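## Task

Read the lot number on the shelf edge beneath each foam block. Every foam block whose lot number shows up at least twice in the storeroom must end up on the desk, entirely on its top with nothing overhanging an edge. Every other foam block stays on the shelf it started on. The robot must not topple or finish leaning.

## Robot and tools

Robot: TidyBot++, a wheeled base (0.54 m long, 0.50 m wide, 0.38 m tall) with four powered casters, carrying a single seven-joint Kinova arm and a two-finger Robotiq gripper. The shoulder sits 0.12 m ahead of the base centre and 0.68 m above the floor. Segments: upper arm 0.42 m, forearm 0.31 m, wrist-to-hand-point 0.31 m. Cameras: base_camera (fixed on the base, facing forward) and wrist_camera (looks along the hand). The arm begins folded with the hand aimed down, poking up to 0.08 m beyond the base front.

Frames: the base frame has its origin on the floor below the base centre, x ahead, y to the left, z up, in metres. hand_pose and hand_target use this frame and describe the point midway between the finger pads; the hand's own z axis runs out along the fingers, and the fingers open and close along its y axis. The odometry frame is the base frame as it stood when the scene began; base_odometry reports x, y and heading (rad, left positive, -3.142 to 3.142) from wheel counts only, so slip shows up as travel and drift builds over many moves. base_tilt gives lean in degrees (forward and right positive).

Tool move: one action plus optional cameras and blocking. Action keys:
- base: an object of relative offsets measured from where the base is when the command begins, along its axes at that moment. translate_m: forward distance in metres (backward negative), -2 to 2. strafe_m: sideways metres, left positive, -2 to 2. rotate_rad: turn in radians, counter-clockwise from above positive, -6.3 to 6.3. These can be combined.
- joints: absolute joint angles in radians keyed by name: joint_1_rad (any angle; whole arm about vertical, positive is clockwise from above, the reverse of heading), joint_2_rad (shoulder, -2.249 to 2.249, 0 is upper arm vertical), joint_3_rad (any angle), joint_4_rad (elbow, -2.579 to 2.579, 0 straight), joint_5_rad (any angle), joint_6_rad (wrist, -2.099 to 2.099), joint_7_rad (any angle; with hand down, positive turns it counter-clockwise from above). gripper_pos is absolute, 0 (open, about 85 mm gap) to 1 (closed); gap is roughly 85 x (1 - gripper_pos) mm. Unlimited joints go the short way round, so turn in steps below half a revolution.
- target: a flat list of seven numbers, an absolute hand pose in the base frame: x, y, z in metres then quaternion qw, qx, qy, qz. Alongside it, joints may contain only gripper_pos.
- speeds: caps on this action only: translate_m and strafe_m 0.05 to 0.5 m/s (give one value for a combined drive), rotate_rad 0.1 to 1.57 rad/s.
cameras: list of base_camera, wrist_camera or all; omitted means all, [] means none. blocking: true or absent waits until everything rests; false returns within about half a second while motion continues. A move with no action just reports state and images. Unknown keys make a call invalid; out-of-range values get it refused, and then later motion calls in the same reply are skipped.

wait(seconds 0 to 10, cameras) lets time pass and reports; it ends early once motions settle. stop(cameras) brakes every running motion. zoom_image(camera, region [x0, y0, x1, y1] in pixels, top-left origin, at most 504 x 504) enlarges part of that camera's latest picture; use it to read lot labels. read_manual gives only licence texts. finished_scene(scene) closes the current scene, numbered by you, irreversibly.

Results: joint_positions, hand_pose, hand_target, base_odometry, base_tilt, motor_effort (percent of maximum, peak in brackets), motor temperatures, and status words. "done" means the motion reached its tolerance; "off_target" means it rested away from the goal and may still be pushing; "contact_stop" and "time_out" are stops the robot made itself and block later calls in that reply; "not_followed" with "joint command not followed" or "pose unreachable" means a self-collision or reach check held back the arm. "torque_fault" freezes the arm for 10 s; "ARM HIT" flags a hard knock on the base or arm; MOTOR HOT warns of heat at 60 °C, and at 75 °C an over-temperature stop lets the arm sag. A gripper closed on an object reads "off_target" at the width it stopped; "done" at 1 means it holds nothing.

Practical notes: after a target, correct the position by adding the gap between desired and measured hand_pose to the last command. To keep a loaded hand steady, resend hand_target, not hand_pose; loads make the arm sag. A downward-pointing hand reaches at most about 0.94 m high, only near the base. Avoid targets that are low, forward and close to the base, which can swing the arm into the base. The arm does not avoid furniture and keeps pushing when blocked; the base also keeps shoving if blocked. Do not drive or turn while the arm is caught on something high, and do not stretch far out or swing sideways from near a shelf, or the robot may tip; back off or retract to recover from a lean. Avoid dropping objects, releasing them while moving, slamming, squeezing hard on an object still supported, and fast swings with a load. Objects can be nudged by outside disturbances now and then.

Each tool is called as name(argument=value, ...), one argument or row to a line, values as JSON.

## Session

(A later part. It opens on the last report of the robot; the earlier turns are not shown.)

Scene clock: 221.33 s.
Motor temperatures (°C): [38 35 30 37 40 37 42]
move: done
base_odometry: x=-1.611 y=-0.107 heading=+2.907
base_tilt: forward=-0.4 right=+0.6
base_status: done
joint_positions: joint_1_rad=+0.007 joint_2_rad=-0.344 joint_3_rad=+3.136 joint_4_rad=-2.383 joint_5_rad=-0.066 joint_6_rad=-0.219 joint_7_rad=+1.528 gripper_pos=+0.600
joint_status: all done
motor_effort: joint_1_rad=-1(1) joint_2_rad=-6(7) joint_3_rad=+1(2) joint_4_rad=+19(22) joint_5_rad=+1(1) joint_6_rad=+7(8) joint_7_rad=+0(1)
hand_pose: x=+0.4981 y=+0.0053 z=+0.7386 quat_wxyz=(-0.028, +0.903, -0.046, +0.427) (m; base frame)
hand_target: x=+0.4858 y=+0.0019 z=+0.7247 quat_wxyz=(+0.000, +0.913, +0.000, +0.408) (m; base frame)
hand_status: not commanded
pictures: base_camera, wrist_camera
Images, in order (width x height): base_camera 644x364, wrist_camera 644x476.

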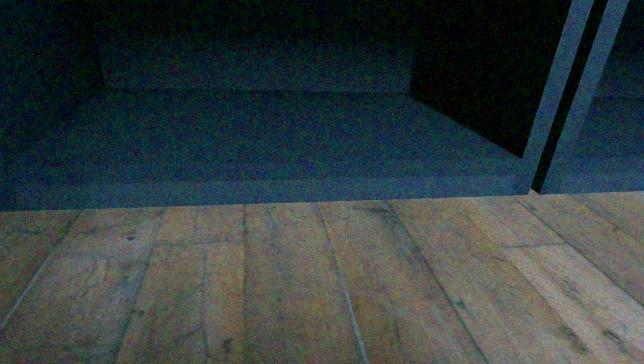

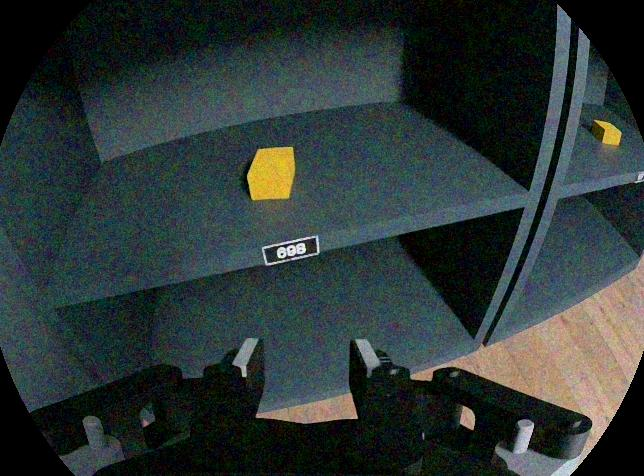

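move(
  base={"translate_m":0.15},
  joints={"gripper_pos":0},
  target=[0.54, 0.07, 0.74, 0, 0.866, 0, 0.5],
)

Scene clock: 225.93 s.
Motor temperatures (°C): [38 35 30 37 40 37 42]
move: done
base_odometry: x=-1.758 y=-0.072 heading=+2.907
base_tilt: forward=-0.3 right=+0.6
base_status: done
joint_positions: joint_1_rad=+0.616 joint_2_rad=-0.293 joint_3_rad=+2.358 joint_4_rad=-2.390 joint_5_rad=-0.160 joint_6_rad=+0.063 joint_7_rad=+1.528 gripper_pos=+0.000
joint_status: all done
motor_effort: joint_1_rad=-1(1) joint_2_rad=-4(8) joint_3_rad=+3(4) joint_4_rad=+18(21) joint_5_rad=+1(1) joint_6_rad=+8(8) joint_7_rad=+0(1)
hand_pose: x=+0.5399 y=+0.0775 z=+0.7480 quat_wxyz=(+0.008, +0.868, +0.023, +0.496) (m; base frame)
hand_target: x=+0.5400 y=+0.0700 z=+0.7400 quat_wxyz=(+0.000, +0.866, +0.000, +0.500) (m; base frame)
hand_status: done (0.011 m and 2.9 deg from the pose sent, 0.077 m and 11.2 deg at the start)
pictures: base_camera, wrist_camera
Images, in order (width x height): base_camera 644x364, wrist_camera 644x476.

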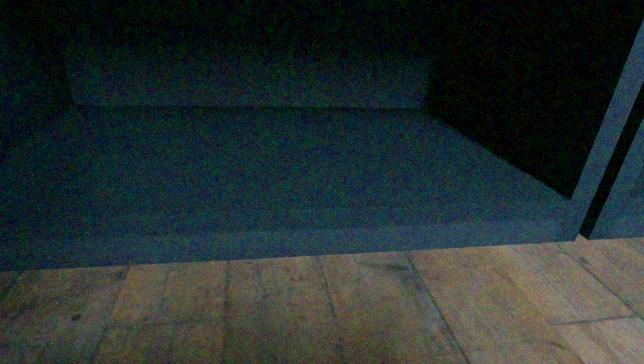

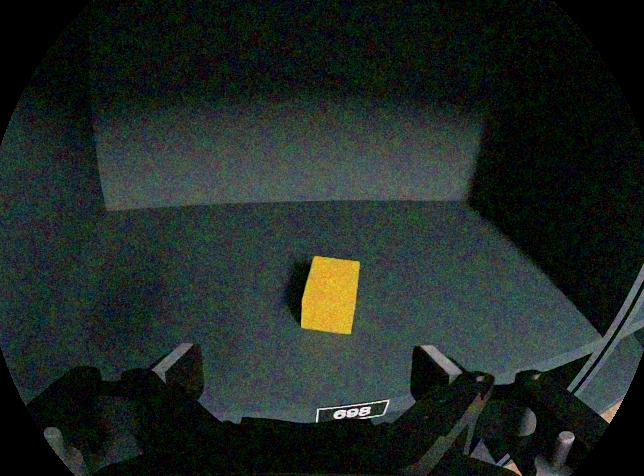

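move(
  target=[0.625, 0.048, 0.705, 0.02, 0.866, -0.035, 0.5],
  cameras=["wrist_camera"],
)

move(
  target=[0.69, 0.042, 0.675, 0.02, 0.866, -0.035, 0.5],
  cameras=["wrist_camera"],
)

Scene clock: 229.07 s.
Motor temperatures (°C): [38 35 30 37 40 37 42]
move: done
base_odometry: x=-1.757 y=-0.072 heading=+2.907
base_tilt: forward=-0.3 right=+0.6
base_status: not commanded
joint_positions: joint_1_rad=+1.803 joint_2_rad=-0.306 joint_3_rad=+1.368 joint_4_rad=-2.325 joint_5_rad=+0.300 joint_6_rad=+0.255 joint_7_rad=+0.955 gripper_pos=+0.000
joint_status: not commanded
motor_effort: joint_1_rad=-1(1) joint_2_rad=+11(11) joint_3_rad=+5(5) joint_4_rad=+16(19) joint_5_rad=+0(1) joint_6_rad=+6(8) joint_7_rad=+0(1)
hand_pose: x=+0.6107 y=+0.0339 z=+0.6922 quat_wxyz=(+0.026, +0.875, -0.062, +0.479) (m; base frame)
hand_target: x=+0.6250 y=+0.0480 z=+0.7050 quat_wxyz=(+0.020, +0.865, -0.035, +0.500) (m; base frame)
hand_status: done (0.024 m and 4.1 deg from the pose sent, 0.100 m and 6.8 deg at the start)
pictures: wrist_camera
Images, in order (width x height): wrist_camera 644x476.

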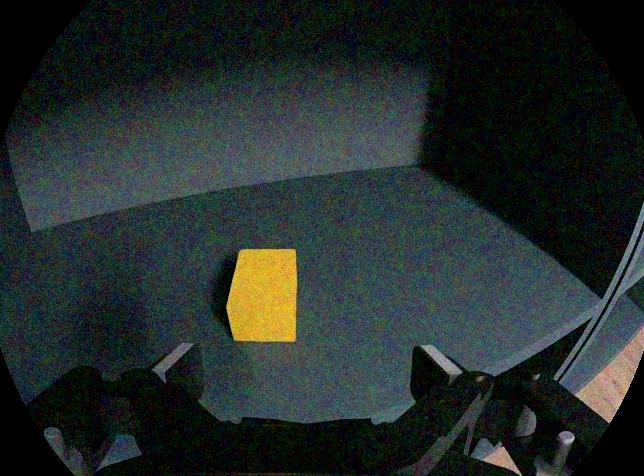

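Scene clock: 230.83 s.
Motor temperatures (°C): [38 35 30 37 40 37 42]
move: done
base_odometry: x=-1.757 y=-0.072 heading=+2.907
base_tilt: forward=-0.3 right=+0.6
base_status: not commanded
joint_positions: joint_1_rad=+2.118 joint_2_rad=-0.520 joint_3_rad=+1.207 joint_4_rad=-2.206 joint_5_rad=+0.575 joint_6_rad=+0.416 joint_7_rad=+0.599 gripper_pos=+0.000
joint_status: not commanded
motor_effort: joint_1_rad=+0(1) joint_2_rad=+20(21) joint_3_rad=+8(9) joint_4_rad=+14(16) joint_5_rad=-2(2) joint_6_rad=+5(7) joint_7_rad=+0(1)
hand_pose: x=+0.6798 y=+0.0205 z=+0.6779 quat_wxyz=(+0.037, +0.864, -0.067, +0.498) (m; base frame)
hand_target: x=+0.6900 y=+0.0420 z=+0.6750 quat_wxyz=(+0.020, +0.865, -0.035, +0.500) (m; base frame)
hand_status: done (0.024 m and 4.1 deg from the pose sent, 0.082 m and 4.1 deg at the start)
pictures: wrist_camera
Images, in order (width x height): wrist_camera 644x476.

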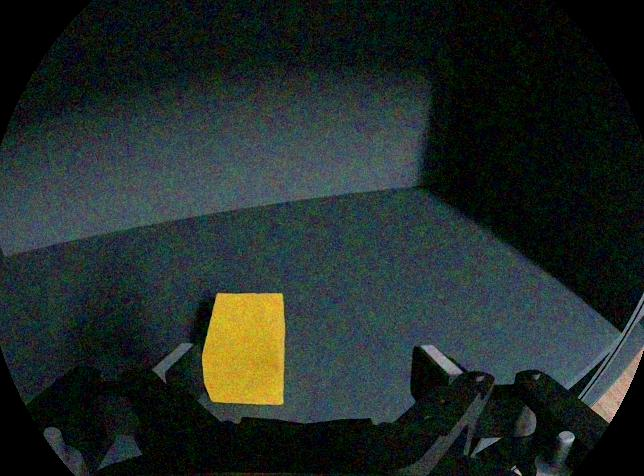

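move(
  target=[0.69, 0.082, 0.675, 0.02, 0.866, -0.035, 0.5],
  cameras=["wrist_camera"],
)

move(
  target=[0.722, 0.078, 0.655, 0.02, 0.866, -0.035, 0.5],
  cameras=["wrist_camera"],
)

Scene clock: 231.97 s.
Motor temperatures (°C): [38 35 30 37 40 37 42]
move: done
base_odometry: x=-1.757 y=-0.072 heading=+2.907
base_tilt: forward=-0.3 right=+0.6
base_status: not commanded
joint_positions: joint_1_rad=+2.058 joint_2_rad=-0.520 joint_3_rad=+1.150 joint_4_rad=-2.172 joint_5_rad=+0.513 joint_6_rad=+0.389 joint_7_rad=+0.630 gripper_pos=+0.000
joint_status: not commanded
motor_effort: joint_1_rad=-1(2) joint_2_rad=+20(21) joint_3_rad=+8(10) joint_4_rad=+14(15) joint_5_rad=-2(2) joint_6_rad=+5(5) joint_7_rad=+0(1)
hand_pose: x=+0.6872 y=+0.0779 z=+0.6798 quat_wxyz=(+0.009, +0.864, -0.036, +0.502) (m; base frame)
hand_target: x=+0.6900 y=+0.0820 z=+0.6750 quat_wxyz=(+0.020, +0.865, -0.035, +0.500) (m; base frame)
hand_status: done (0.007 m and 1.3 deg from the pose sent, 0.062 m and 4.1 deg at the start)
pictures: wrist_camera
Images, in order (width x height): wrist_camera 644x476.

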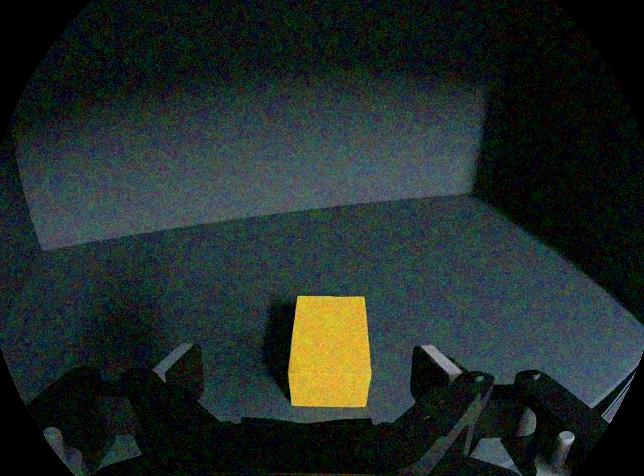

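Scene clock: 232.90 s.
Motor temperatures (°C): [38 35 30 37 40 37 42]
move: done
base_odometry: x=-1.757 y=-0.072 heading=+2.907
base_tilt: forward=-0.3 right=+0.6
base_status: not commanded
joint_positions: joint_1_rad=+2.142 joint_2_rad=-0.622 joint_3_rad=+1.112 joint_4_rad=-2.111 joint_5_rad=+0.513 joint_6_rad=+0.392 joint_7_rad=+0.577 gripper_pos=+0.000
joint_status: not commanded
motor_effort: joint_1_rad=+0(2) joint_2_rad=+24(25) joint_3_rad=+10(10) joint_4_rad=+14(15) joint_5_rad=-2(2) joint_6_rad=+4(5) joint_7_rad=+0(1)
hand_pose: x=+0.7140 y=+0.0619 z=+0.6600 quat_wxyz=(+0.035, +0.865, -0.048, +0.498) (m; base frame)
hand_target: x=+0.7220 y=+0.0780 z=+0.6550 quat_wxyz=(+0.020, +0.865, -0.035, +0.500) (m; base frame)
hand_status: done (0.019 m and 2.3 deg from the pose sent, 0.043 m and 1.3 deg at the start)
pictures: wrist_camera
Images, in order (width x height): wrist_camera 644x476.

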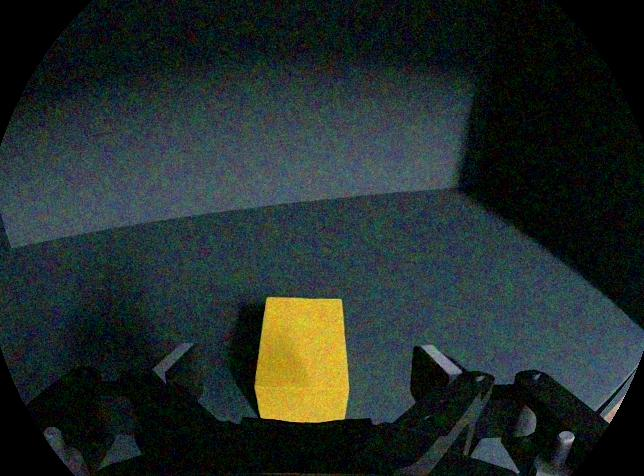

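move(
  target=[0.752, 0.083, 0.64, 0.02, 0.866, -0.035, 0.5],
  cameras=["wrist_camera"],
)

Scene clock: 233.90 s.
Motor temperatures (°C): [38 35 30 37 40 37 42]
move: done
base_odometry: x=-1.757 y=-0.072 heading=+2.907
base_tilt: forward=-0.3 right=+0.6
base_status: not commanded
joint_positions: joint_1_rad=+2.207 joint_2_rad=-0.691 joint_3_rad=+1.057 joint_4_rad=-2.029 joint_5_rad=+0.513 joint_6_rad=+0.392 joint_7_rad=+0.538 gripper_pos=+0.000
joint_status: not commanded
motor_effort: joint_1_rad=+0(1) joint_2_rad=+27(28) joint_3_rad=+11(11) joint_4_rad=+13(15) joint_5_rad=-2(2) joint_6_rad=+4(5) joint_7_rad=+0(1)
hand_pose: x=+0.7456 y=+0.0684 z=+0.6492 quat_wxyz=(+0.036, +0.863, -0.046, +0.501) (m; base frame)
hand_target: x=+0.7520 y=+0.0830 z=+0.6400 quat_wxyz=(+0.020, +0.865, -0.035, +0.500) (m; base frame)
hand_status: done (0.018 m and 2.3 deg from the pose sent, 0.048 m and 2.3 deg at the start)
pictures: wrist_camera
Images, in order (width x height): wrist_camera 644x476.

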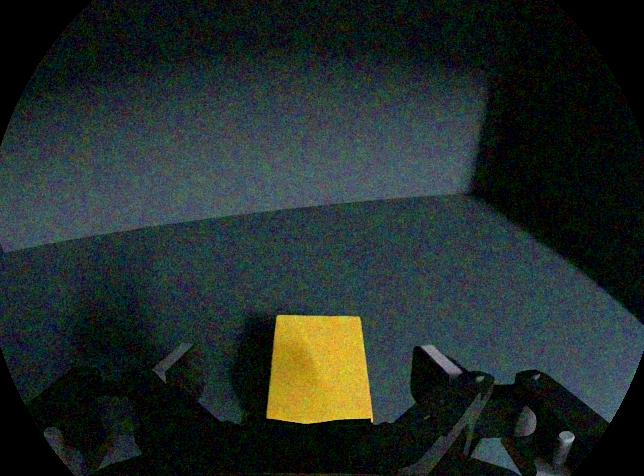

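move(
  target=[0.762, 0.086, 0.63, 0.02, 0.866, -0.035, 0.5],
  cameras=["wrist_camera"],
)

move(
  joints={"gripper_pos":0.7},
  cameras=["wrist_camera"],
)

Scene clock: 234.80 s.
Motor temperatures (°C): [38 35 30 37 40 37 42]
move: done
base_odometry: x=-1.757 y=-0.072 heading=+2.907
base_tilt: forward=-0.3 right=+0.6
base_status: not commanded
joint_positions: joint_1_rad=+2.228 joint_2_rad=-0.725 joint_3_rad=+1.037 joint_4_rad=-2.006 joint_5_rad=+0.513 joint_6_rad=+0.392 joint_7_rad=+0.533 gripper_pos=+0.000
joint_status: not commanded
motor_effort: joint_1_rad=-1(1) joint_2_rad=+28(29) joint_3_rad=+11(12) joint_4_rad=+12(14) joint_5_rad=-2(2) joint_6_rad=+4(4) joint_7_rad=+0(1)
hand_pose: x=+0.7538 y=+0.0707 z=+0.6376 quat_wxyz=(+0.041, +0.866, -0.040, +0.497) (m; base frame)
hand_target: x=+0.7620 y=+0.0860 z=+0.6300 quat_wxyz=(+0.020, +0.865, -0.035, +0.500) (m; base frame)
hand_status: done (0.019 m and 2.5 deg from the pose sent, 0.031 m and 2.3 deg at the start)
pictures: wrist_camera
Images, in order (width x height): wrist_camera 644x476.

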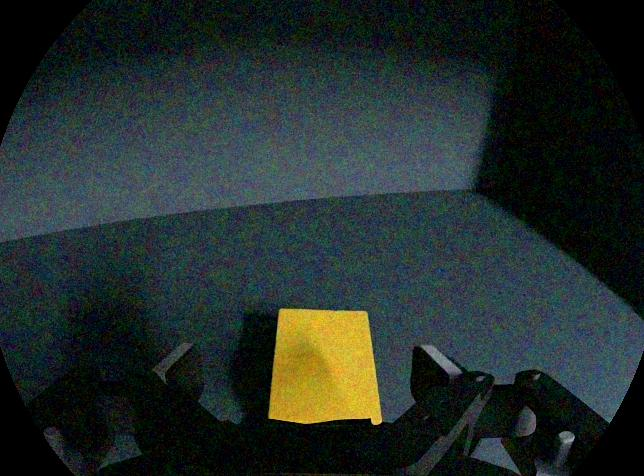

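Scene clock: 235.73 s.
Motor temperatures (°C): [38 35 30 37 40 37 42]
move: done
base_odometry: x=-1.757 y=-0.072 heading=+2.907
base_tilt: forward=-0.3 right=+0.6
base_status: not commanded
joint_positions: joint_1_rad=+2.228 joint_2_rad=-0.725 joint_3_rad=+1.037 joint_4_rad=-2.006 joint_5_rad=+0.513 joint_6_rad=+0.392 joint_7_rad=+0.533 gripper_pos=+0.700
joint_status: all done
motor_effort: joint_1_rad=+0(1) joint_2_rad=+27(28) joint_3_rad=+11(11) joint_4_rad=+13(14) joint_5_rad=-2(2) joint_6_rad=+4(5) joint_7_rad=+0(1)
hand_pose: x=+0.7538 y=+0.0707 z=+0.6376 quat_wxyz=(+0.041, +0.866, -0.040, +0.497) (m; base frame)
hand_target: x=+0.7620 y=+0.0860 z=+0.6300 quat_wxyz=(+0.020, +0.865, -0.035, +0.500) (m; base frame)
hand_status: not commanded
pictures: wrist_camera
Images, in order (width x height): wrist_camera 644x476.

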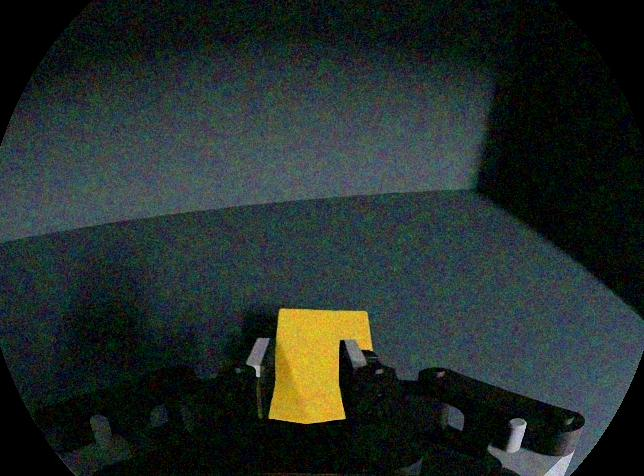

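move(
  joints={"gripper_pos":0},
  cameras=[],
)

move(
  target=[0.772, 0.08, 0.597, 0.02, 0.866, -0.035, 0.5],
  cameras=["wrist_camera"],
)

Scene clock: 236.80 s.
Motor temperatures (°C): [38 35 30 37 40 37 42]
move: done
base_odometry: x=-1.757 y=-0.072 heading=+2.907
base_tilt: forward=-0.3 right=+0.6
base_status: not commanded
joint_positions: joint_1_rad=+2.228 joint_2_rad=-0.725 joint_3_rad=+1.037 joint_4_rad=-2.006 joint_5_rad=+0.513 joint_6_rad=+0.392 joint_7_rad=+0.533 gripper_pos=+0.000
joint_status: all done
motor_effort: joint_1_rad=-1(1) joint_2_rad=+28(28) joint_3_rad=+11(11) joint_4_rad=+13(14) joint_5_rad=-2(2) joint_6_rad=+3(5) joint_7_rad=-1(1)
hand_pose: x=+0.7538 y=+0.0707 z=+0.6376 quat_wxyz=(+0.041, +0.866, -0.040, +0.497) (m; base frame)
hand_target: x=+0.7620 y=+0.0860 z=+0.6300 quat_wxyz=(+0.020, +0.865, -0.035, +0.500) (m; base frame)
hand_status: not commanded
pictures: none
No camera images: "cameras" was empty.

Scene clock: 237.77 s.
Motor temperatures (°C): [38 35 30 37 40 37 42]
move: done
base_odometry: x=-1.757 y=-0.072 heading=+2.907
base_tilt: forward=-0.3 right=+0.6
base_status: not commanded
joint_positions: joint_1_rad=+2.249 joint_2_rad=-0.844 joint_3_rad=+1.037 joint_4_rad=-2.005 joint_5_rad=+0.513 joint_6_rad=+0.480 joint_7_rad=+0.479 gripper_pos=+0.000
joint_status: not commanded
motor_effort: joint_1_rad=-1(1) joint_2_rad=+29(31) joint_3_rad=+12(13) joint_4_rad=+11(13) joint_5_rad=-3(3) joint_6_rad=+4(4) joint_7_rad=+0(1)
hand_pose: x=+0.7598 y=+0.0742 z=+0.5940 quat_wxyz=(+0.043, +0.872, -0.028, +0.487) (m; base frame)
hand_target: x=+0.7720 y=+0.0800 z=+0.5970 quat_wxyz=(+0.020, +0.865, -0.035, +0.500) (m; base frame)
hand_status: done (0.014 m and 3.2 deg from the pose sent, 0.046 m and 2.5 deg at the start)
pictures: wrist_camera
Images, in order (width x height): wrist_camera 644x476.

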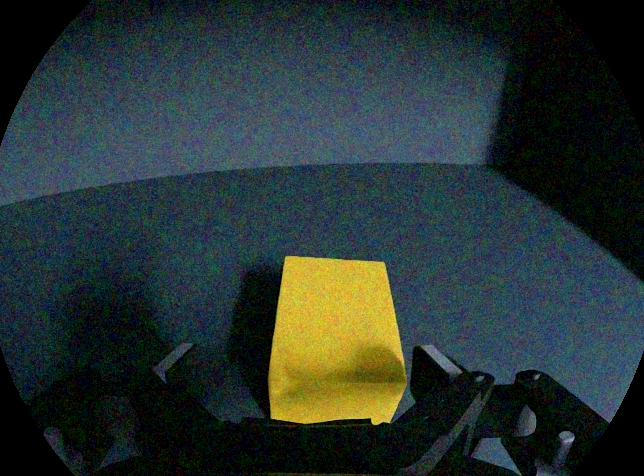

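move(
  target=[0.785, 0.069, 0.603, 0.02, 0.866, -0.035, 0.5],
  cameras=["wrist_camera"],
)

move(
  joints={"gripper_pos":0.7},
  cameras=["wrist_camera"],
)

Scene clock: 238.73 s.
Motor temperatures (°C): [38 36 30 37 40 37 42]
move: done
base_odometry: x=-1.757 y=-0.072 heading=+2.907
base_tilt: forward=-0.3 right=+0.6
base_status: not commanded
joint_positions: joint_1_rad=+2.297 joint_2_rad=-0.844 joint_3_rad=+1.038 joint_4_rad=-1.964 joint_5_rad=+0.531 joint_6_rad=+0.481 joint_7_rad=+0.437 gripper_pos=+0.000
joint_status: not commanded
motor_effort: joint_1_rad=-1(2) joint_2_rad=+31(31) joint_3_rad=+13(13) joint_4_rad=+11(13) joint_5_rad=-3(3) joint_6_rad=+3(4) joint_7_rad=+0(1)
hand_pose: x=+0.7781 y=+0.0566 z=+0.6066 quat_wxyz=(+0.039, +0.865, -0.049, +0.498) (m; base frame)
hand_target: x=+0.7850 y=+0.0690 z=+0.6030 quat_wxyz=(+0.020, +0.865, -0.035, +0.500) (m; base frame)
hand_status: done (0.015 m and 2.7 deg from the pose sent, 0.027 m and 3.2 deg at the start)
pictures: wrist_camera
Images, in order (width x height): wrist_camera 644x476.

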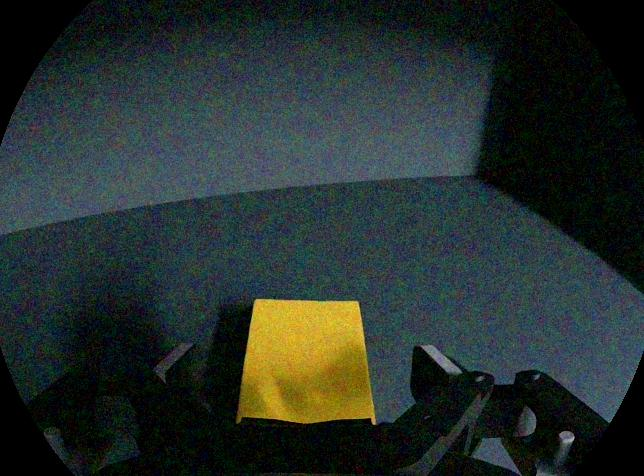

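Scene clock: 239.67 s.
Motor temperatures (°C): [38 36 30 37 40 37 42]
move: done
base_odometry: x=-1.757 y=-0.072 heading=+2.907
base_tilt: forward=-0.3 right=+0.6
base_status: not commanded
joint_positions: joint_1_rad=+2.297 joint_2_rad=-0.844 joint_3_rad=+1.038 joint_4_rad=-1.964 joint_5_rad=+0.531 joint_6_rad=+0.481 joint_7_rad=+0.437 gripper_pos=+0.700
joint_status: all done
motor_effort: joint_1_rad=+0(1) joint_2_rad=+30(31) joint_3_rad=+13(13) joint_4_rad=+12(12) joint_5_rad=-3(3) joint_6_rad=+3(4) joint_7_rad=+0(0)
hand_pose: x=+0.7781 y=+0.0566 z=+0.6066 quat_wxyz=(+0.039, +0.865, -0.049, +0.498) (m; base frame)
hand_target: x=+0.7850 y=+0.0690 z=+0.6030 quat_wxyz=(+0.020, +0.865, -0.035, +0.500) (m; base frame)
hand_status: not commanded
pictures: wrist_camera
Images, in order (width x height): wrist_camera 644x476.

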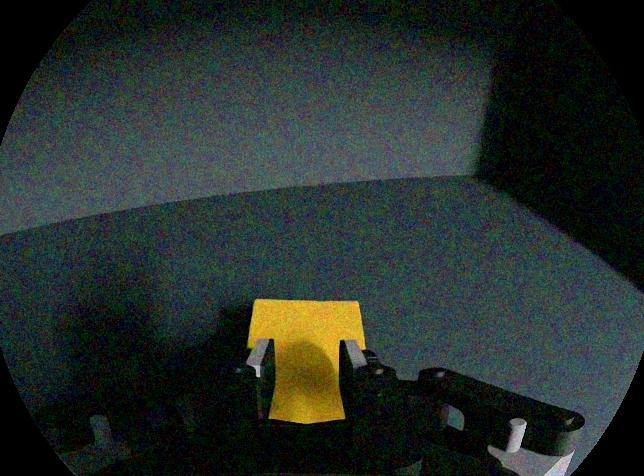

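move(
  joints={"gripper_pos":0},
  cameras=[],
)

move(
  target=[0.785, 0.069, 0.577, 0.02, 0.866, -0.035, 0.5],
  cameras=["wrist_camera"],
)

move(
  target=[0.79, 0.067, 0.562, 0.02, 0.866, -0.035, 0.5],
  cameras=["wrist_camera"],
)

Scene clock: 240.80 s.
Motor temperatures (°C): [38 36 30 37 40 37 42]
move: done
base_odometry: x=-1.757 y=-0.072 heading=+2.907
base_tilt: forward=-0.3 right=+0.6
base_status: not commanded
joint_positions: joint_1_rad=+2.297 joint_2_rad=-0.844 joint_3_rad=+1.038 joint_4_rad=-1.964 joint_5_rad=+0.531 joint_6_rad=+0.481 joint_7_rad=+0.437 gripper_pos=+0.000
joint_status: all done
motor_effort: joint_1_rad=-1(1) joint_2_rad=+30(31) joint_3_rad=+13(13) joint_4_rad=+12(12) joint_5_rad=-3(3) joint_6_rad=+3(4) joint_7_rad=+0(1)
hand_pose: x=+0.7781 y=+0.0566 z=+0.6066 quat_wxyz=(+0.039, +0.865, -0.049, +0.498) (m; base frame)
hand_target: x=+0.7850 y=+0.0690 z=+0.6030 quat_wxyz=(+0.020, +0.865, -0.035, +0.500) (m; base frame)
hand_status: not commanded
pictures: none
No camera images: "cameras" was empty.

Scene clock: 241.67 s.
Motor temperatures (°C): [38 36 30 37 40 37 42]
move: done
base_odometry: x=-1.757 y=-0.072 heading=+2.907
base_tilt: forward=-0.3 right=+0.6
base_status: not commanded
joint_positions: joint_1_rad=+2.297 joint_2_rad=-0.915 joint_3_rad=+1.039 joint_4_rad=-1.965 joint_5_rad=+0.531 joint_6_rad=+0.541 joint_7_rad=+0.437 gripper_pos=+0.000
joint_status: not commanded
motor_effort: joint_1_rad=+0(1) joint_2_rad=+31(33) joint_3_rad=+13(14) joint_4_rad=+10(12) joint_5_rad=-3(3) joint_6_rad=+3(4) joint_7_rad=+0(1)
hand_pose: x=+0.7796 y=+0.0683 z=+0.5787 quat_wxyz=(+0.040, +0.870, -0.021, +0.491) (m; base frame)
hand_target: x=+0.7850 y=+0.0690 z=+0.5770 quat_wxyz=(+0.020, +0.865, -0.035, +0.500) (m; base frame)
hand_status: done (0.006 m and 3.0 deg from the pose sent, 0.033 m and 2.7 deg at the start)
pictures: wrist_camera
Images, in order (width x height): wrist_camera 644x476.

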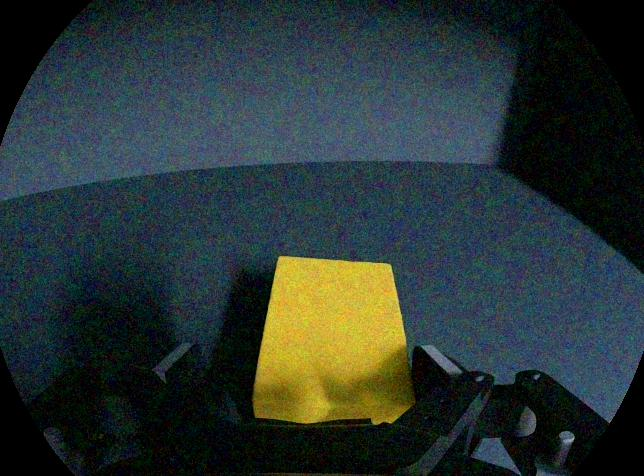

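Scene clock: 242.47 s.
Motor temperatures (°C): [38 36 30 37 40 37 42]
move: done
base_odometry: x=-1.757 y=-0.072 heading=+2.907
base_tilt: forward=-0.3 right=+0.6
base_status: not commanded
joint_positions: joint_1_rad=+2.305 joint_2_rad=-0.961 joint_3_rad=+1.039 joint_4_rad=-1.965 joint_5_rad=+0.531 joint_6_rad=+0.572 joint_7_rad=+0.428 gripper_pos=+0.000
joint_status: not commanded
motor_effort: joint_1_rad=-1(1) joint_2_rad=+32(33) joint_3_rad=+14(14) joint_4_rad=+9(10) joint_5_rad=-3(3) joint_6_rad=+3(4) joint_7_rad=+0(1)
hand_pose: x=+0.7795 y=+0.0678 z=+0.5594 quat_wxyz=(+0.043, +0.874, -0.012, +0.484) (m; base frame)
hand_target: x=+0.7900 y=+0.0670 z=+0.5620 quat_wxyz=(+0.020, +0.865, -0.035, +0.500) (m; base frame)
hand_status: done (0.011 m and 4.3 deg from the pose sent, 0.020 m and 3.0 deg at the start)
pictures: wrist_camera
Images, in order (width x height): wrist_camera 644x476.

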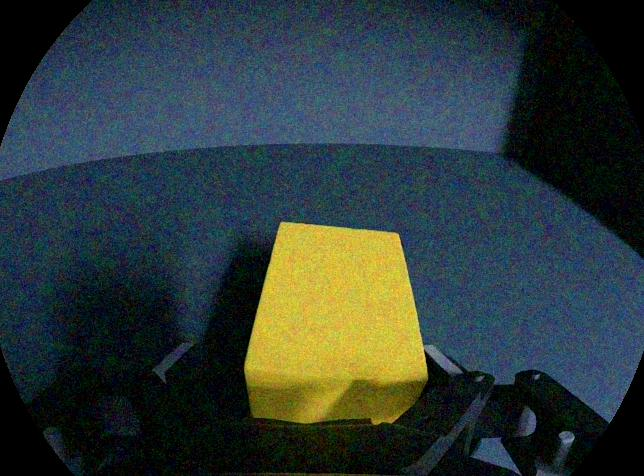

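move(
  target=[0.792, 0.056, 0.562, 0.02, 0.866, -0.035, 0.5],
  cameras=["wrist_camera"],
)

move(
  joints={"gripper_pos":0.7},
  cameras=["wrist_camera"],
)

Scene clock: 243.33 s.
Motor temperatures (°C): [38 36 30 37 40 37 42]
move: done
base_odometry: x=-1.757 y=-0.072 heading=+2.908
base_tilt: forward=-0.3 right=+0.6
base_status: not commanded
joint_positions: joint_1_rad=+2.330 joint_2_rad=-0.962 joint_3_rad=+1.045 joint_4_rad=-1.965 joint_5_rad=+0.531 joint_6_rad=+0.601 joint_7_rad=+0.417 gripper_pos=+0.000
joint_status: not commanded
motor_effort: joint_1_rad=+0(2) joint_2_rad=+31(32) joint_3_rad=+14(14) joint_4_rad=+9(10) joint_5_rad=-3(3) joint_6_rad=+3(4) joint_7_rad=+0(1)
hand_pose: x=+0.7841 y=+0.0566 z=+0.5637 quat_wxyz=(+0.037, +0.871, -0.022, +0.490) (m; base frame)
hand_target: x=+0.7920 y=+0.0560 z=+0.5620 quat_wxyz=(+0.020, +0.865, -0.035, +0.500) (m; base frame)
hand_status: done (0.008 m and 2.8 deg from the pose sent, 0.017 m and 4.3 deg at the start)
pictures: wrist_camera
Images, in order (width x height): wrist_camera 644x476.

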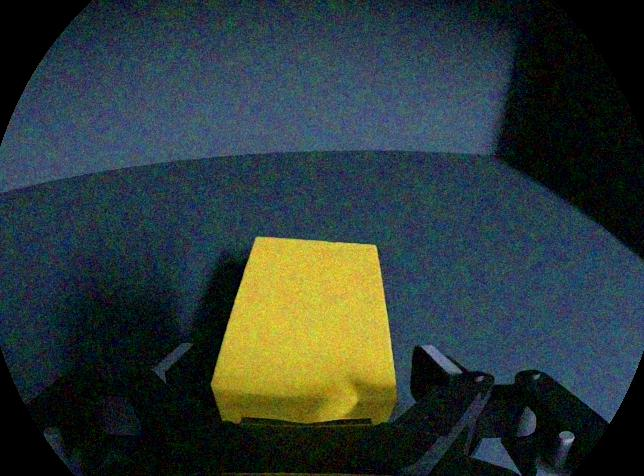

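Scene clock: 244.27 s.
Motor temperatures (°C): [38 36 30 37 40 37 42]
move: off_target
base_odometry: x=-1.757 y=-0.072 heading=+2.908
base_tilt: forward=-0.3 right=+0.6
base_status: not commanded
joint_positions: joint_1_rad=+2.330 joint_2_rad=-0.963 joint_3_rad=+1.048 joint_4_rad=-1.964 joint_5_rad=+0.531 joint_6_rad=+0.603 joint_7_rad=+0.417 gripper_pos=+0.391
joint_status: gripper_pos off_target (ended at +0.391, target +0.700)
motor_effort: joint_1_rad=+0(1) joint_2_rad=+30(32) joint_3_rad=+13(14) joint_4_rad=+9(10) joint_5_rad=-3(3) joint_6_rad=+2(3) joint_7_rad=+0(1)
hand_pose: x=+0.7846 y=+0.0558 z=+0.5645 quat_wxyz=(+0.038, +0.870, -0.021, +0.491) (m; base frame)
hand_target: x=+0.7920 y=+0.0560 z=+0.5620 quat_wxyz=(+0.020, +0.865, -0.035, +0.500) (m; base frame)
hand_status: not commanded
pictures: wrist_camera
Images, in order (width x height): wrist_camera 644x476.

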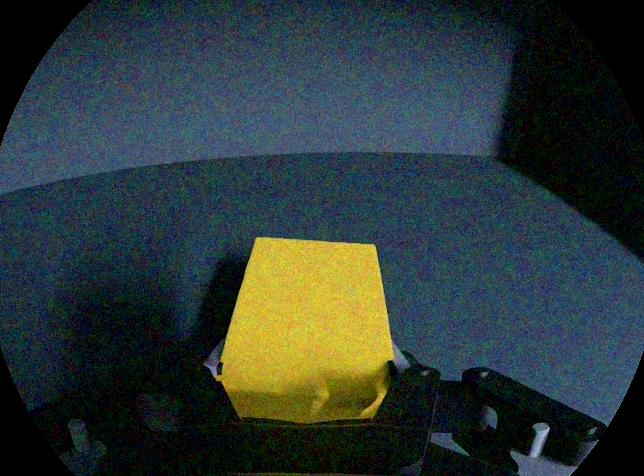

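move(
  target=[0.785, 0.065, 0.66, 0.02, 0.866, -0.035, 0.5],
  cameras=["wrist_camera"],
)

move(
  base={"translate_m":-0.5},
  speeds={"translate_m":0.3},
  cameras=["wrist_camera"],
)

Scene clock: 245.93 s.
Motor temperatures (°C): [38 36 30 37 40 37 42]
move: done
base_odometry: x=-1.757 y=-0.072 heading=+2.908
base_tilt: forward=-0.3 right=+0.6
base_status: not commanded
joint_positions: joint_1_rad=+2.330 joint_2_rad=-0.680 joint_3_rad=+0.993 joint_4_rad=-1.923 joint_5_rad=+0.625 joint_6_rad=+0.426 joint_7_rad=+0.417 gripper_pos=+0.391
joint_status: not commanded
motor_effort: joint_1_rad=-1(1) joint_2_rad=+29(33) joint_3_rad=+10(15) joint_4_rad=+15(15) joint_5_rad=-2(4) joint_6_rad=+4(4) joint_7_rad=+0(0)
hand_pose: x=+0.7874 y=+0.0649 z=+0.6730 quat_wxyz=(-0.002, +0.853, -0.056, +0.519) (m; base frame)
hand_target: x=+0.7850 y=+0.0650 z=+0.6600 quat_wxyz=(+0.020, +0.865, -0.035, +0.500) (m; base frame)
hand_status: done (0.013 m and 4.4 deg from the pose sent, 0.096 m and 2.8 deg at the start)
pictures: wrist_camera
Images, in order (width x height): wrist_camera 644x476.

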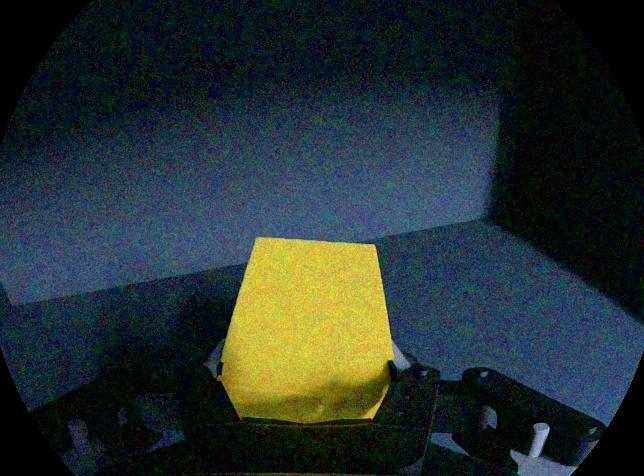

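Scene clock: 248.63 s.
Motor temperatures (°C): [38 36 30 37 40 37 42]
move: done
base_odometry: x=-1.271 y=-0.188 heading=+2.908
base_tilt: forward=-0.3 right=+0.6
base_status: done
joint_positions: joint_1_rad=+2.331 joint_2_rad=-0.677 joint_3_rad=+0.990 joint_4_rad=-1.916 joint_5_rad=+0.628 joint_6_rad=+0.421 joint_7_rad=+0.417 gripper_pos=+0.391
joint_status: not commanded
motor_effort: joint_1_rad=+0(4) joint_2_rad=+29(31) joint_3_rad=+10(12) joint_4_rad=+14(17) joint_5_rad=-2(3) joint_6_rad=+4(5) joint_7_rad=+0(1)
hand_pose: x=+0.7894 y=+0.0668 z=+0.6757 quat_wxyz=(-0.002, +0.852, -0.055, +0.521) (m; base frame)
hand_target: x=+0.7850 y=+0.0650 z=+0.6600 quat_wxyz=(+0.020, +0.865, -0.035, +0.500) (m; base frame)
hand_status: not commanded
pictures: wrist_camera
Images, in order (width x height): wrist_camera 644x476.

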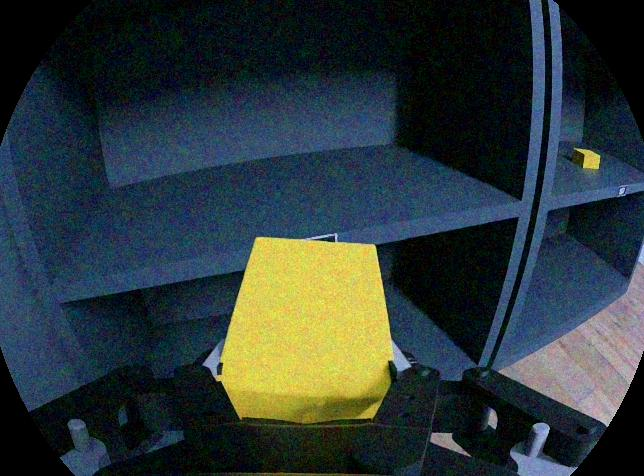

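move(
  target=[0.5, 0.02, 0.88, 0, 0.76, 0, 0.65],
  cameras=[],
)

move(
  base={"rotate_rad":-1.484},
  joints={"joint_1_rad":0,"joint_2_rad":-0.5,"joint_3_rad":3.14,"joint_4_rad":-2.4,"joint_5_rad":0,"joint_6_rad":0.3,"joint_7_rad":1.57},
  cameras=["wrist_camera"],
)

move(
  base={"translate_m":0.33,"strafe_m":-1.03},
)

Scene clock: 252.20 s.
Motor temperatures (°C): [38 36 30 37 40 37 42]
move: done
base_odometry: x=-1.271 y=-0.188 heading=+2.908
base_tilt: forward=-0.3 right=+0.6
base_status: not commanded
joint_positions: joint_1_rad=+0.110 joint_2_rad=-0.568 joint_3_rad=+2.995 joint_4_rad=-2.450 joint_5_rad=+0.019 joint_6_rad=+0.252 joint_7_rad=+1.504 gripper_pos=+0.391
joint_status: not commanded
motor_effort: joint_1_rad=+0(1) joint_2_rad=-1(30) joint_3_rad=+2(13) joint_4_rad=+22(23) joint_5_rad=+0(3) joint_6_rad=+9(10) joint_7_rad=+0(1)
hand_pose: x=+0.5021 y=+0.0269 z=+0.9184 quat_wxyz=(+0.006, +0.729, +0.016, +0.684) (m; base frame)
hand_target: x=+0.5000 y=+0.0200 z=+0.8800 quat_wxyz=(+0.000, +0.760, +0.000, +0.650) (m; base frame)
hand_status: done (0.039 m and 5.6 deg from the pose sent, 0.357 m and 19.3 deg at the start)
pictures: none
No camera images: "cameras" was empty.

Scene clock: 256.90 s.
Motor temperatures (°C): [38 36 30 37 40 37 42]
move: time_out
base_odometry: x=-1.273 y=-0.187 heading=+2.592
base_tilt: forward=-0.3 right=+0.6
base_status: rotate_rad time_out (by the wheels' count: -0.316 of -1.484)
joint_positions: joint_1_rad=+0.014 joint_2_rad=-0.511 joint_3_rad=+3.140 joint_4_rad=-2.409 joint_5_rad=+0.019 joint_6_rad=+0.261 joint_7_rad=+1.527 gripper_pos=+0.391
joint_status: all done
motor_effort: joint_1_rad=+0(5) joint_2_rad=-3(6) joint_3_rad=+1(7) joint_4_rad=+22(23) joint_5_rad=+1(2) joint_6_rad=+9(10) joint_7_rad=+0(1)
hand_pose: x=+0.5216 y=-0.0020 z=+0.9270 quat_wxyz=(-0.006, +0.730, -0.012, +0.683) (m; base frame)
hand_target: x=+0.5259 y=+0.0021 z=+0.9403 quat_wxyz=(+0.000, +0.717, +0.000, +0.697) (m; base frame)
hand_status: not commanded
pictures: wrist_camera
Images, in order (width x height): wrist_camera 644x476.

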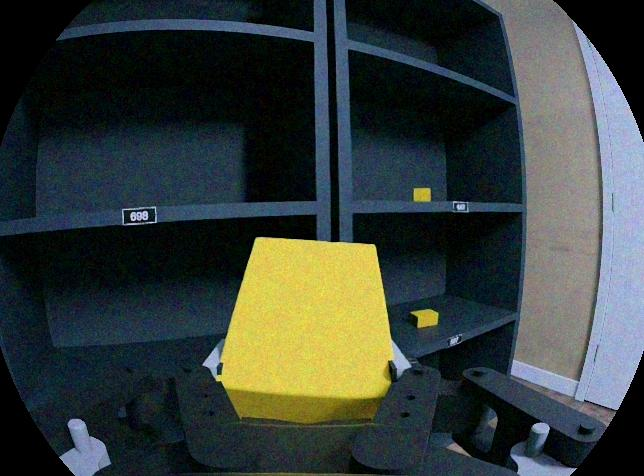

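not run: a stop that you did not command came earlier in this reply.

move(
  base={"strafe_m":-0.25},
  cameras=[],
)

move(
  base={"rotate_rad":-1.168},
)

Scene clock: 258.70 s.
Motor temperatures (°C): [38 36 30 37 40 37 42]
move: done
base_odometry: x=-1.142 y=+0.026 heading=+2.591
base_tilt: forward=-0.4 right=+0.6
base_status: done
joint_positions: joint_1_rad=+0.014 joint_2_rad=-0.511 joint_3_rad=+3.141 joint_4_rad=-2.409 joint_5_rad=+0.019 joint_6_rad=+0.261 joint_7_rad=+1.527 gripper_pos=+0.391
joint_status: not commanded
motor_effort: joint_1_rad=-1(1) joint_2_rad=-3(4) joint_3_rad=+1(3) joint_4_rad=+22(23) joint_5_rad=+1(1) joint_6_rad=+9(10) joint_7_rad=+0(1)
hand_pose: x=+0.5216 y=-0.0026 z=+0.9270 quat_wxyz=(-0.006, +0.730, -0.012, +0.683) (m; base frame)
hand_target: x=+0.5259 y=+0.0021 z=+0.9403 quat_wxyz=(+0.000, +0.717, +0.000, +0.697) (m; base frame)
hand_status: not commanded
pictures: none
No camera images: "cameras" was empty.

Scene clock: 260.73 s.
Motor temperatures (°C): [38 36 30 37 40 37 42]
move: done
base_odometry: x=-1.142 y=+0.026 heading=+1.424
base_tilt: forward=-0.3 right=+0.6
base_status: done
joint_positions: joint_1_rad=+0.013 joint_2_rad=-0.511 joint_3_rad=+3.141 joint_4_rad=-2.409 joint_5_rad=+0.019 joint_6_rad=+0.261 joint_7_rad=+1.527 gripper_pos=+0.391
joint_status: not commanded
motor_effort: joint_1_rad=+0(2) joint_2_rad=-3(5) joint_3_rad=+1(2) joint_4_rad=+23(23) joint_5_rad=+1(1) joint_6_rad=+9(10) joint_7_rad=+0(1)
hand_pose: x=+0.5216 y=-0.0023 z=+0.9270 quat_wxyz=(-0.006, +0.730, -0.012, +0.683) (m; base frame)
hand_target: x=+0.5259 y=+0.0021 z=+0.9403 quat_wxyz=(+0.000, +0.717, +0.000, +0.697) (m; base frame)
hand_status: not commanded
pictures: base_camera, wrist_camera
Images, in order (width x height): base_camera 644x364, wrist_camera 644x476.

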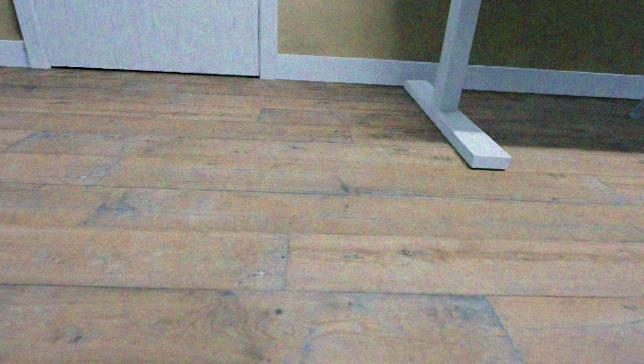

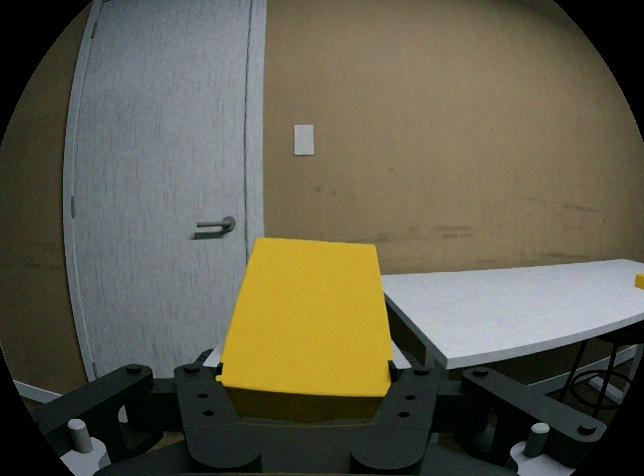

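move(
  base={"strafe_m":-0.85},
)

Scene clock: 264.07 s.
Motor temperatures (°C): [38 36 30 37 40 37 42]
move: done
base_odometry: x=-0.301 y=-0.098 heading=+1.423
base_tilt: forward=-0.3 right=+0.6
base_status: done
joint_positions: joint_1_rad=+0.013 joint_2_rad=-0.511 joint_3_rad=+3.141 joint_4_rad=-2.409 joint_5_rad=+0.019 joint_6_rad=+0.261 joint_7_rad=+1.527 gripper_pos=+0.391
joint_status: not commanded
motor_effort: joint_1_rad=+0(1) joint_2_rad=-3(4) joint_3_rad=+1(3) joint_4_rad=+22(23) joint_5_rad=+1(1) joint_6_rad=+9(10) joint_7_rad=+0(1)
hand_pose: x=+0.5216 y=-0.0022 z=+0.9270 quat_wxyz=(-0.006, +0.730, -0.012, +0.683) (m; base frame)
hand_target: x=+0.5259 y=+0.0021 z=+0.9403 quat_wxyz=(+0.000, +0.717, +0.000, +0.697) (m; base frame)
hand_status: not commanded
pictures: base_camera, wrist_camera
Images, in order (width x height): base_camera 644x364, wrist_camera 644x476.

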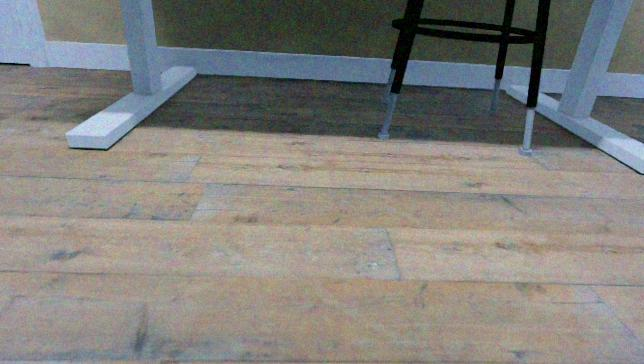

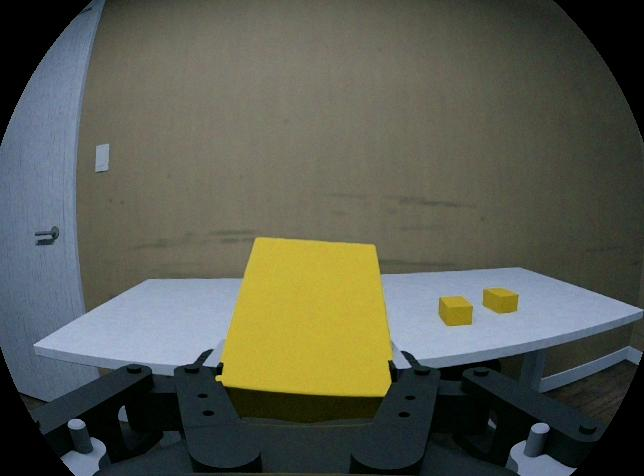

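move(
  base={"translate_m":0.33},
  joints={"joint_1_rad":0,"joint_2_rad":0.0,"joint_3_rad":3.14,"joint_4_rad":-2.05,"joint_5_rad":0,"joint_6_rad":0.22,"joint_7_rad":1.57},
  cameras=["wrist_camera"],
)

move(
  joints={"joint_2_rad":0.2,"joint_4_rad":-2.15,"joint_6_rad":0.53},
  cameras=["wrist_camera"],
)

move(
  joints={"joint_2_rad":0.26,"joint_6_rad":0.6},
  cameras=["wrist_camera"],
)

move(
  joints={"joint_2_rad":0.29,"joint_6_rad":0.63},
  cameras=["wrist_camera"],
)

Scene clock: 266.30 s.
Motor temperatures (°C): [38 36 30 37 40 37 42]
move: done
base_odometry: x=-0.252 y=+0.228 heading=+1.422
base_tilt: forward=-0.3 right=+0.6
base_status: done
joint_positions: joint_1_rad=+0.013 joint_2_rad=-0.007 joint_3_rad=+3.141 joint_4_rad=-2.065 joint_5_rad=+0.019 joint_6_rad=+0.259 joint_7_rad=+1.527 gripper_pos=+0.391
joint_status: all done
motor_effort: joint_1_rad=+0(2) joint_2_rad=-20(23) joint_3_rad=+0(2) joint_4_rad=+21(24) joint_5_rad=+1(2) joint_6_rad=+9(10) joint_7_rad=+0(1)
hand_pose: x=+0.6970 y=-0.0045 z=+0.8851 quat_wxyz=(-0.006, +0.783, -0.013, +0.622) (m; base frame)
hand_target: x=+0.6988 y=+0.0023 z=+0.8778 quat_wxyz=(-0.001, +0.793, +0.000, +0.610) (m; base frame)
hand_status: not commanded
pictures: wrist_camera
Images, in order (width x height): wrist_camera 644x476.

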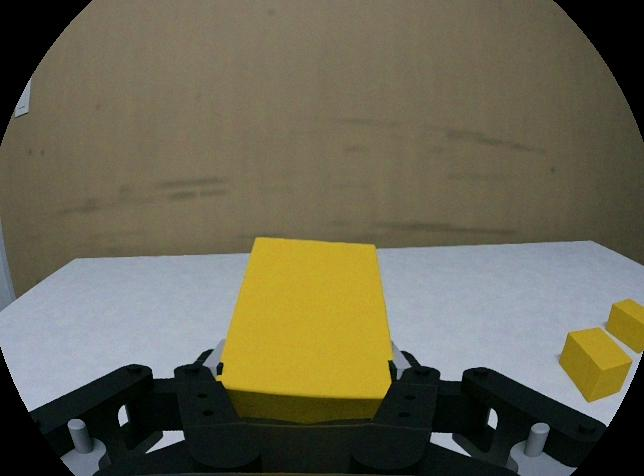

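Scene clock: 267.80 s.
Motor temperatures (°C): [38 36 30 37 40 37 42]
move: done
base_odometry: x=-0.252 y=+0.228 heading=+1.422
base_tilt: forward=-0.3 right=+0.6
base_status: not commanded
joint_positions: joint_1_rad=+0.013 joint_2_rad=+0.189 joint_3_rad=+3.141 joint_4_rad=-2.127 joint_5_rad=+0.019 joint_6_rad=+0.472 joint_7_rad=+1.527 gripper_pos=+0.391
joint_status: all done
motor_effort: joint_1_rad=-1(1) joint_2_rad=-23(27) joint_3_rad=+0(0) joint_4_rad=+18(21) joint_5_rad=+1(1) joint_6_rad=+9(10) joint_7_rad=+0(1)
hand_pose: x=+0.7287 y=-0.0037 z=+0.7978 quat_wxyz=(-0.008, +0.797, -0.013, +0.604) (m; base frame)
hand_target: x=+0.7279 y=+0.0023 z=+0.7965 quat_wxyz=(-0.001, +0.790, +0.000, +0.614) (m; base frame)
hand_status: not commanded
pictures: wrist_camera
Images, in order (width x height): wrist_camera 644x476.

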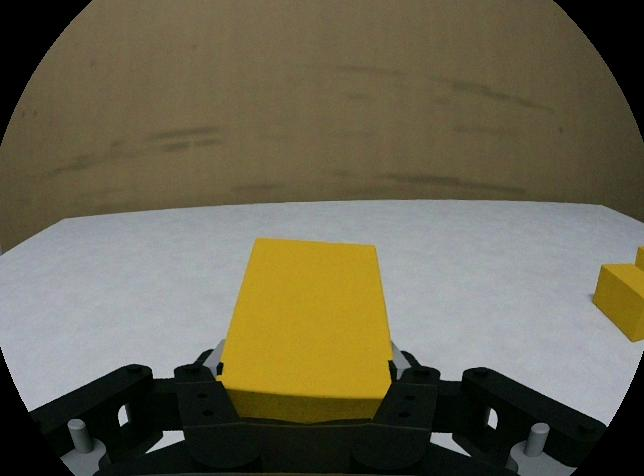

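Scene clock: 268.87 s.
Motor temperatures (°C): [38 36 30 37 40 37 42]
move: done
base_odometry: x=-0.252 y=+0.228 heading=+1.422
base_tilt: forward=-0.3 right=+0.6
base_status: not commanded
joint_positions: joint_1_rad=+0.013 joint_2_rad=+0.241 joint_3_rad=+3.141 joint_4_rad=-2.127 joint_5_rad=+0.019 joint_6_rad=+0.545 joint_7_rad=+1.527 gripper_pos=+0.391
joint_status: all done
motor_effort: joint_1_rad=+0(1) joint_2_rad=-26(27) joint_3_rad=+0(0) joint_4_rad=+18(18) joint_5_rad=+1(1) joint_6_rad=+9(10) joint_7_rad=+0(1)
hand_pose: x=+0.7404 y=-0.0035 z=+0.7880 quat_wxyz=(-0.008, +0.790, -0.013, +0.613) (m; base frame)
hand_target: x=+0.7396 y=+0.0023 z=+0.7808 quat_wxyz=(-0.001, +0.786, +0.000, +0.618) (m; base frame)
hand_status: not commanded
pictures: wrist_camera
Images, in order (width x height): wrist_camera 644x476.

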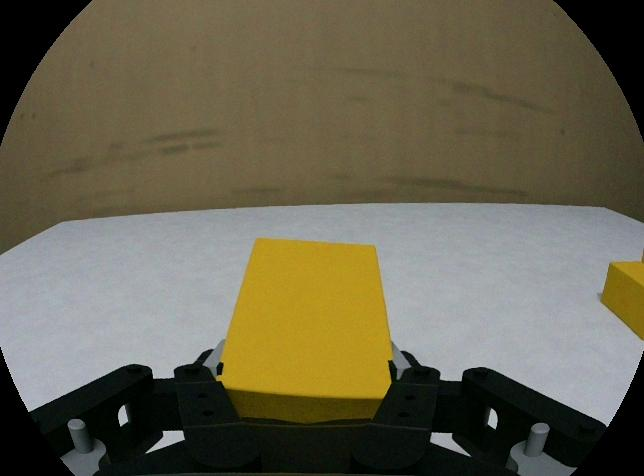

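Scene clock: 269.57 s.
Motor temperatures (°C): [38 36 30 37 40 37 42]
move: done
base_odometry: x=-0.252 y=+0.228 heading=+1.422
base_tilt: forward=-0.3 right=+0.6
base_status: not commanded
joint_positions: joint_1_rad=+0.013 joint_2_rad=+0.267 joint_3_rad=+3.141 joint_4_rad=-2.127 joint_5_rad=+0.019 joint_6_rad=+0.577 joint_7_rad=+1.527 gripper_pos=+0.391
joint_status: all done
motor_effort: joint_1_rad=+0(1) joint_2_rad=-26(27) joint_3_rad=+0(0) joint_4_rad=+17(18) joint_5_rad=+1(1) joint_6_rad=+9(9) joint_7_rad=+0(1)
hand_pose: x=+0.7456 y=-0.0034 z=+0.7808 quat_wxyz=(-0.009, +0.789, -0.013, +0.615) (m; base frame)
hand_target: x=+0.7446 y=+0.0023 z=+0.7711 quat_wxyz=(-0.001, +0.786, +0.000, +0.618) (m; base frame)
hand_status: not commanded
pictures: wrist_camera
Images, in order (width x height): wrist_camera 644x476.

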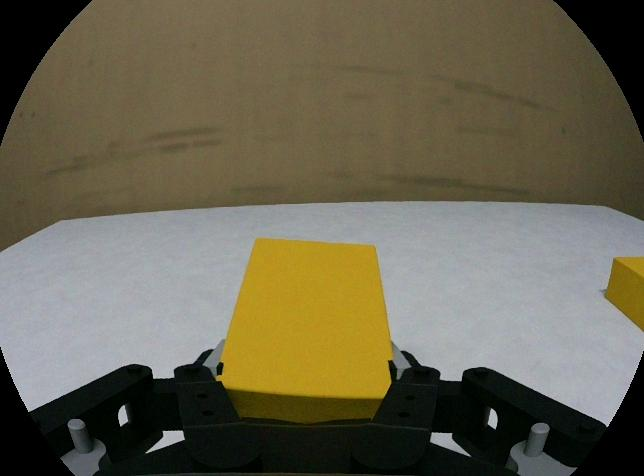

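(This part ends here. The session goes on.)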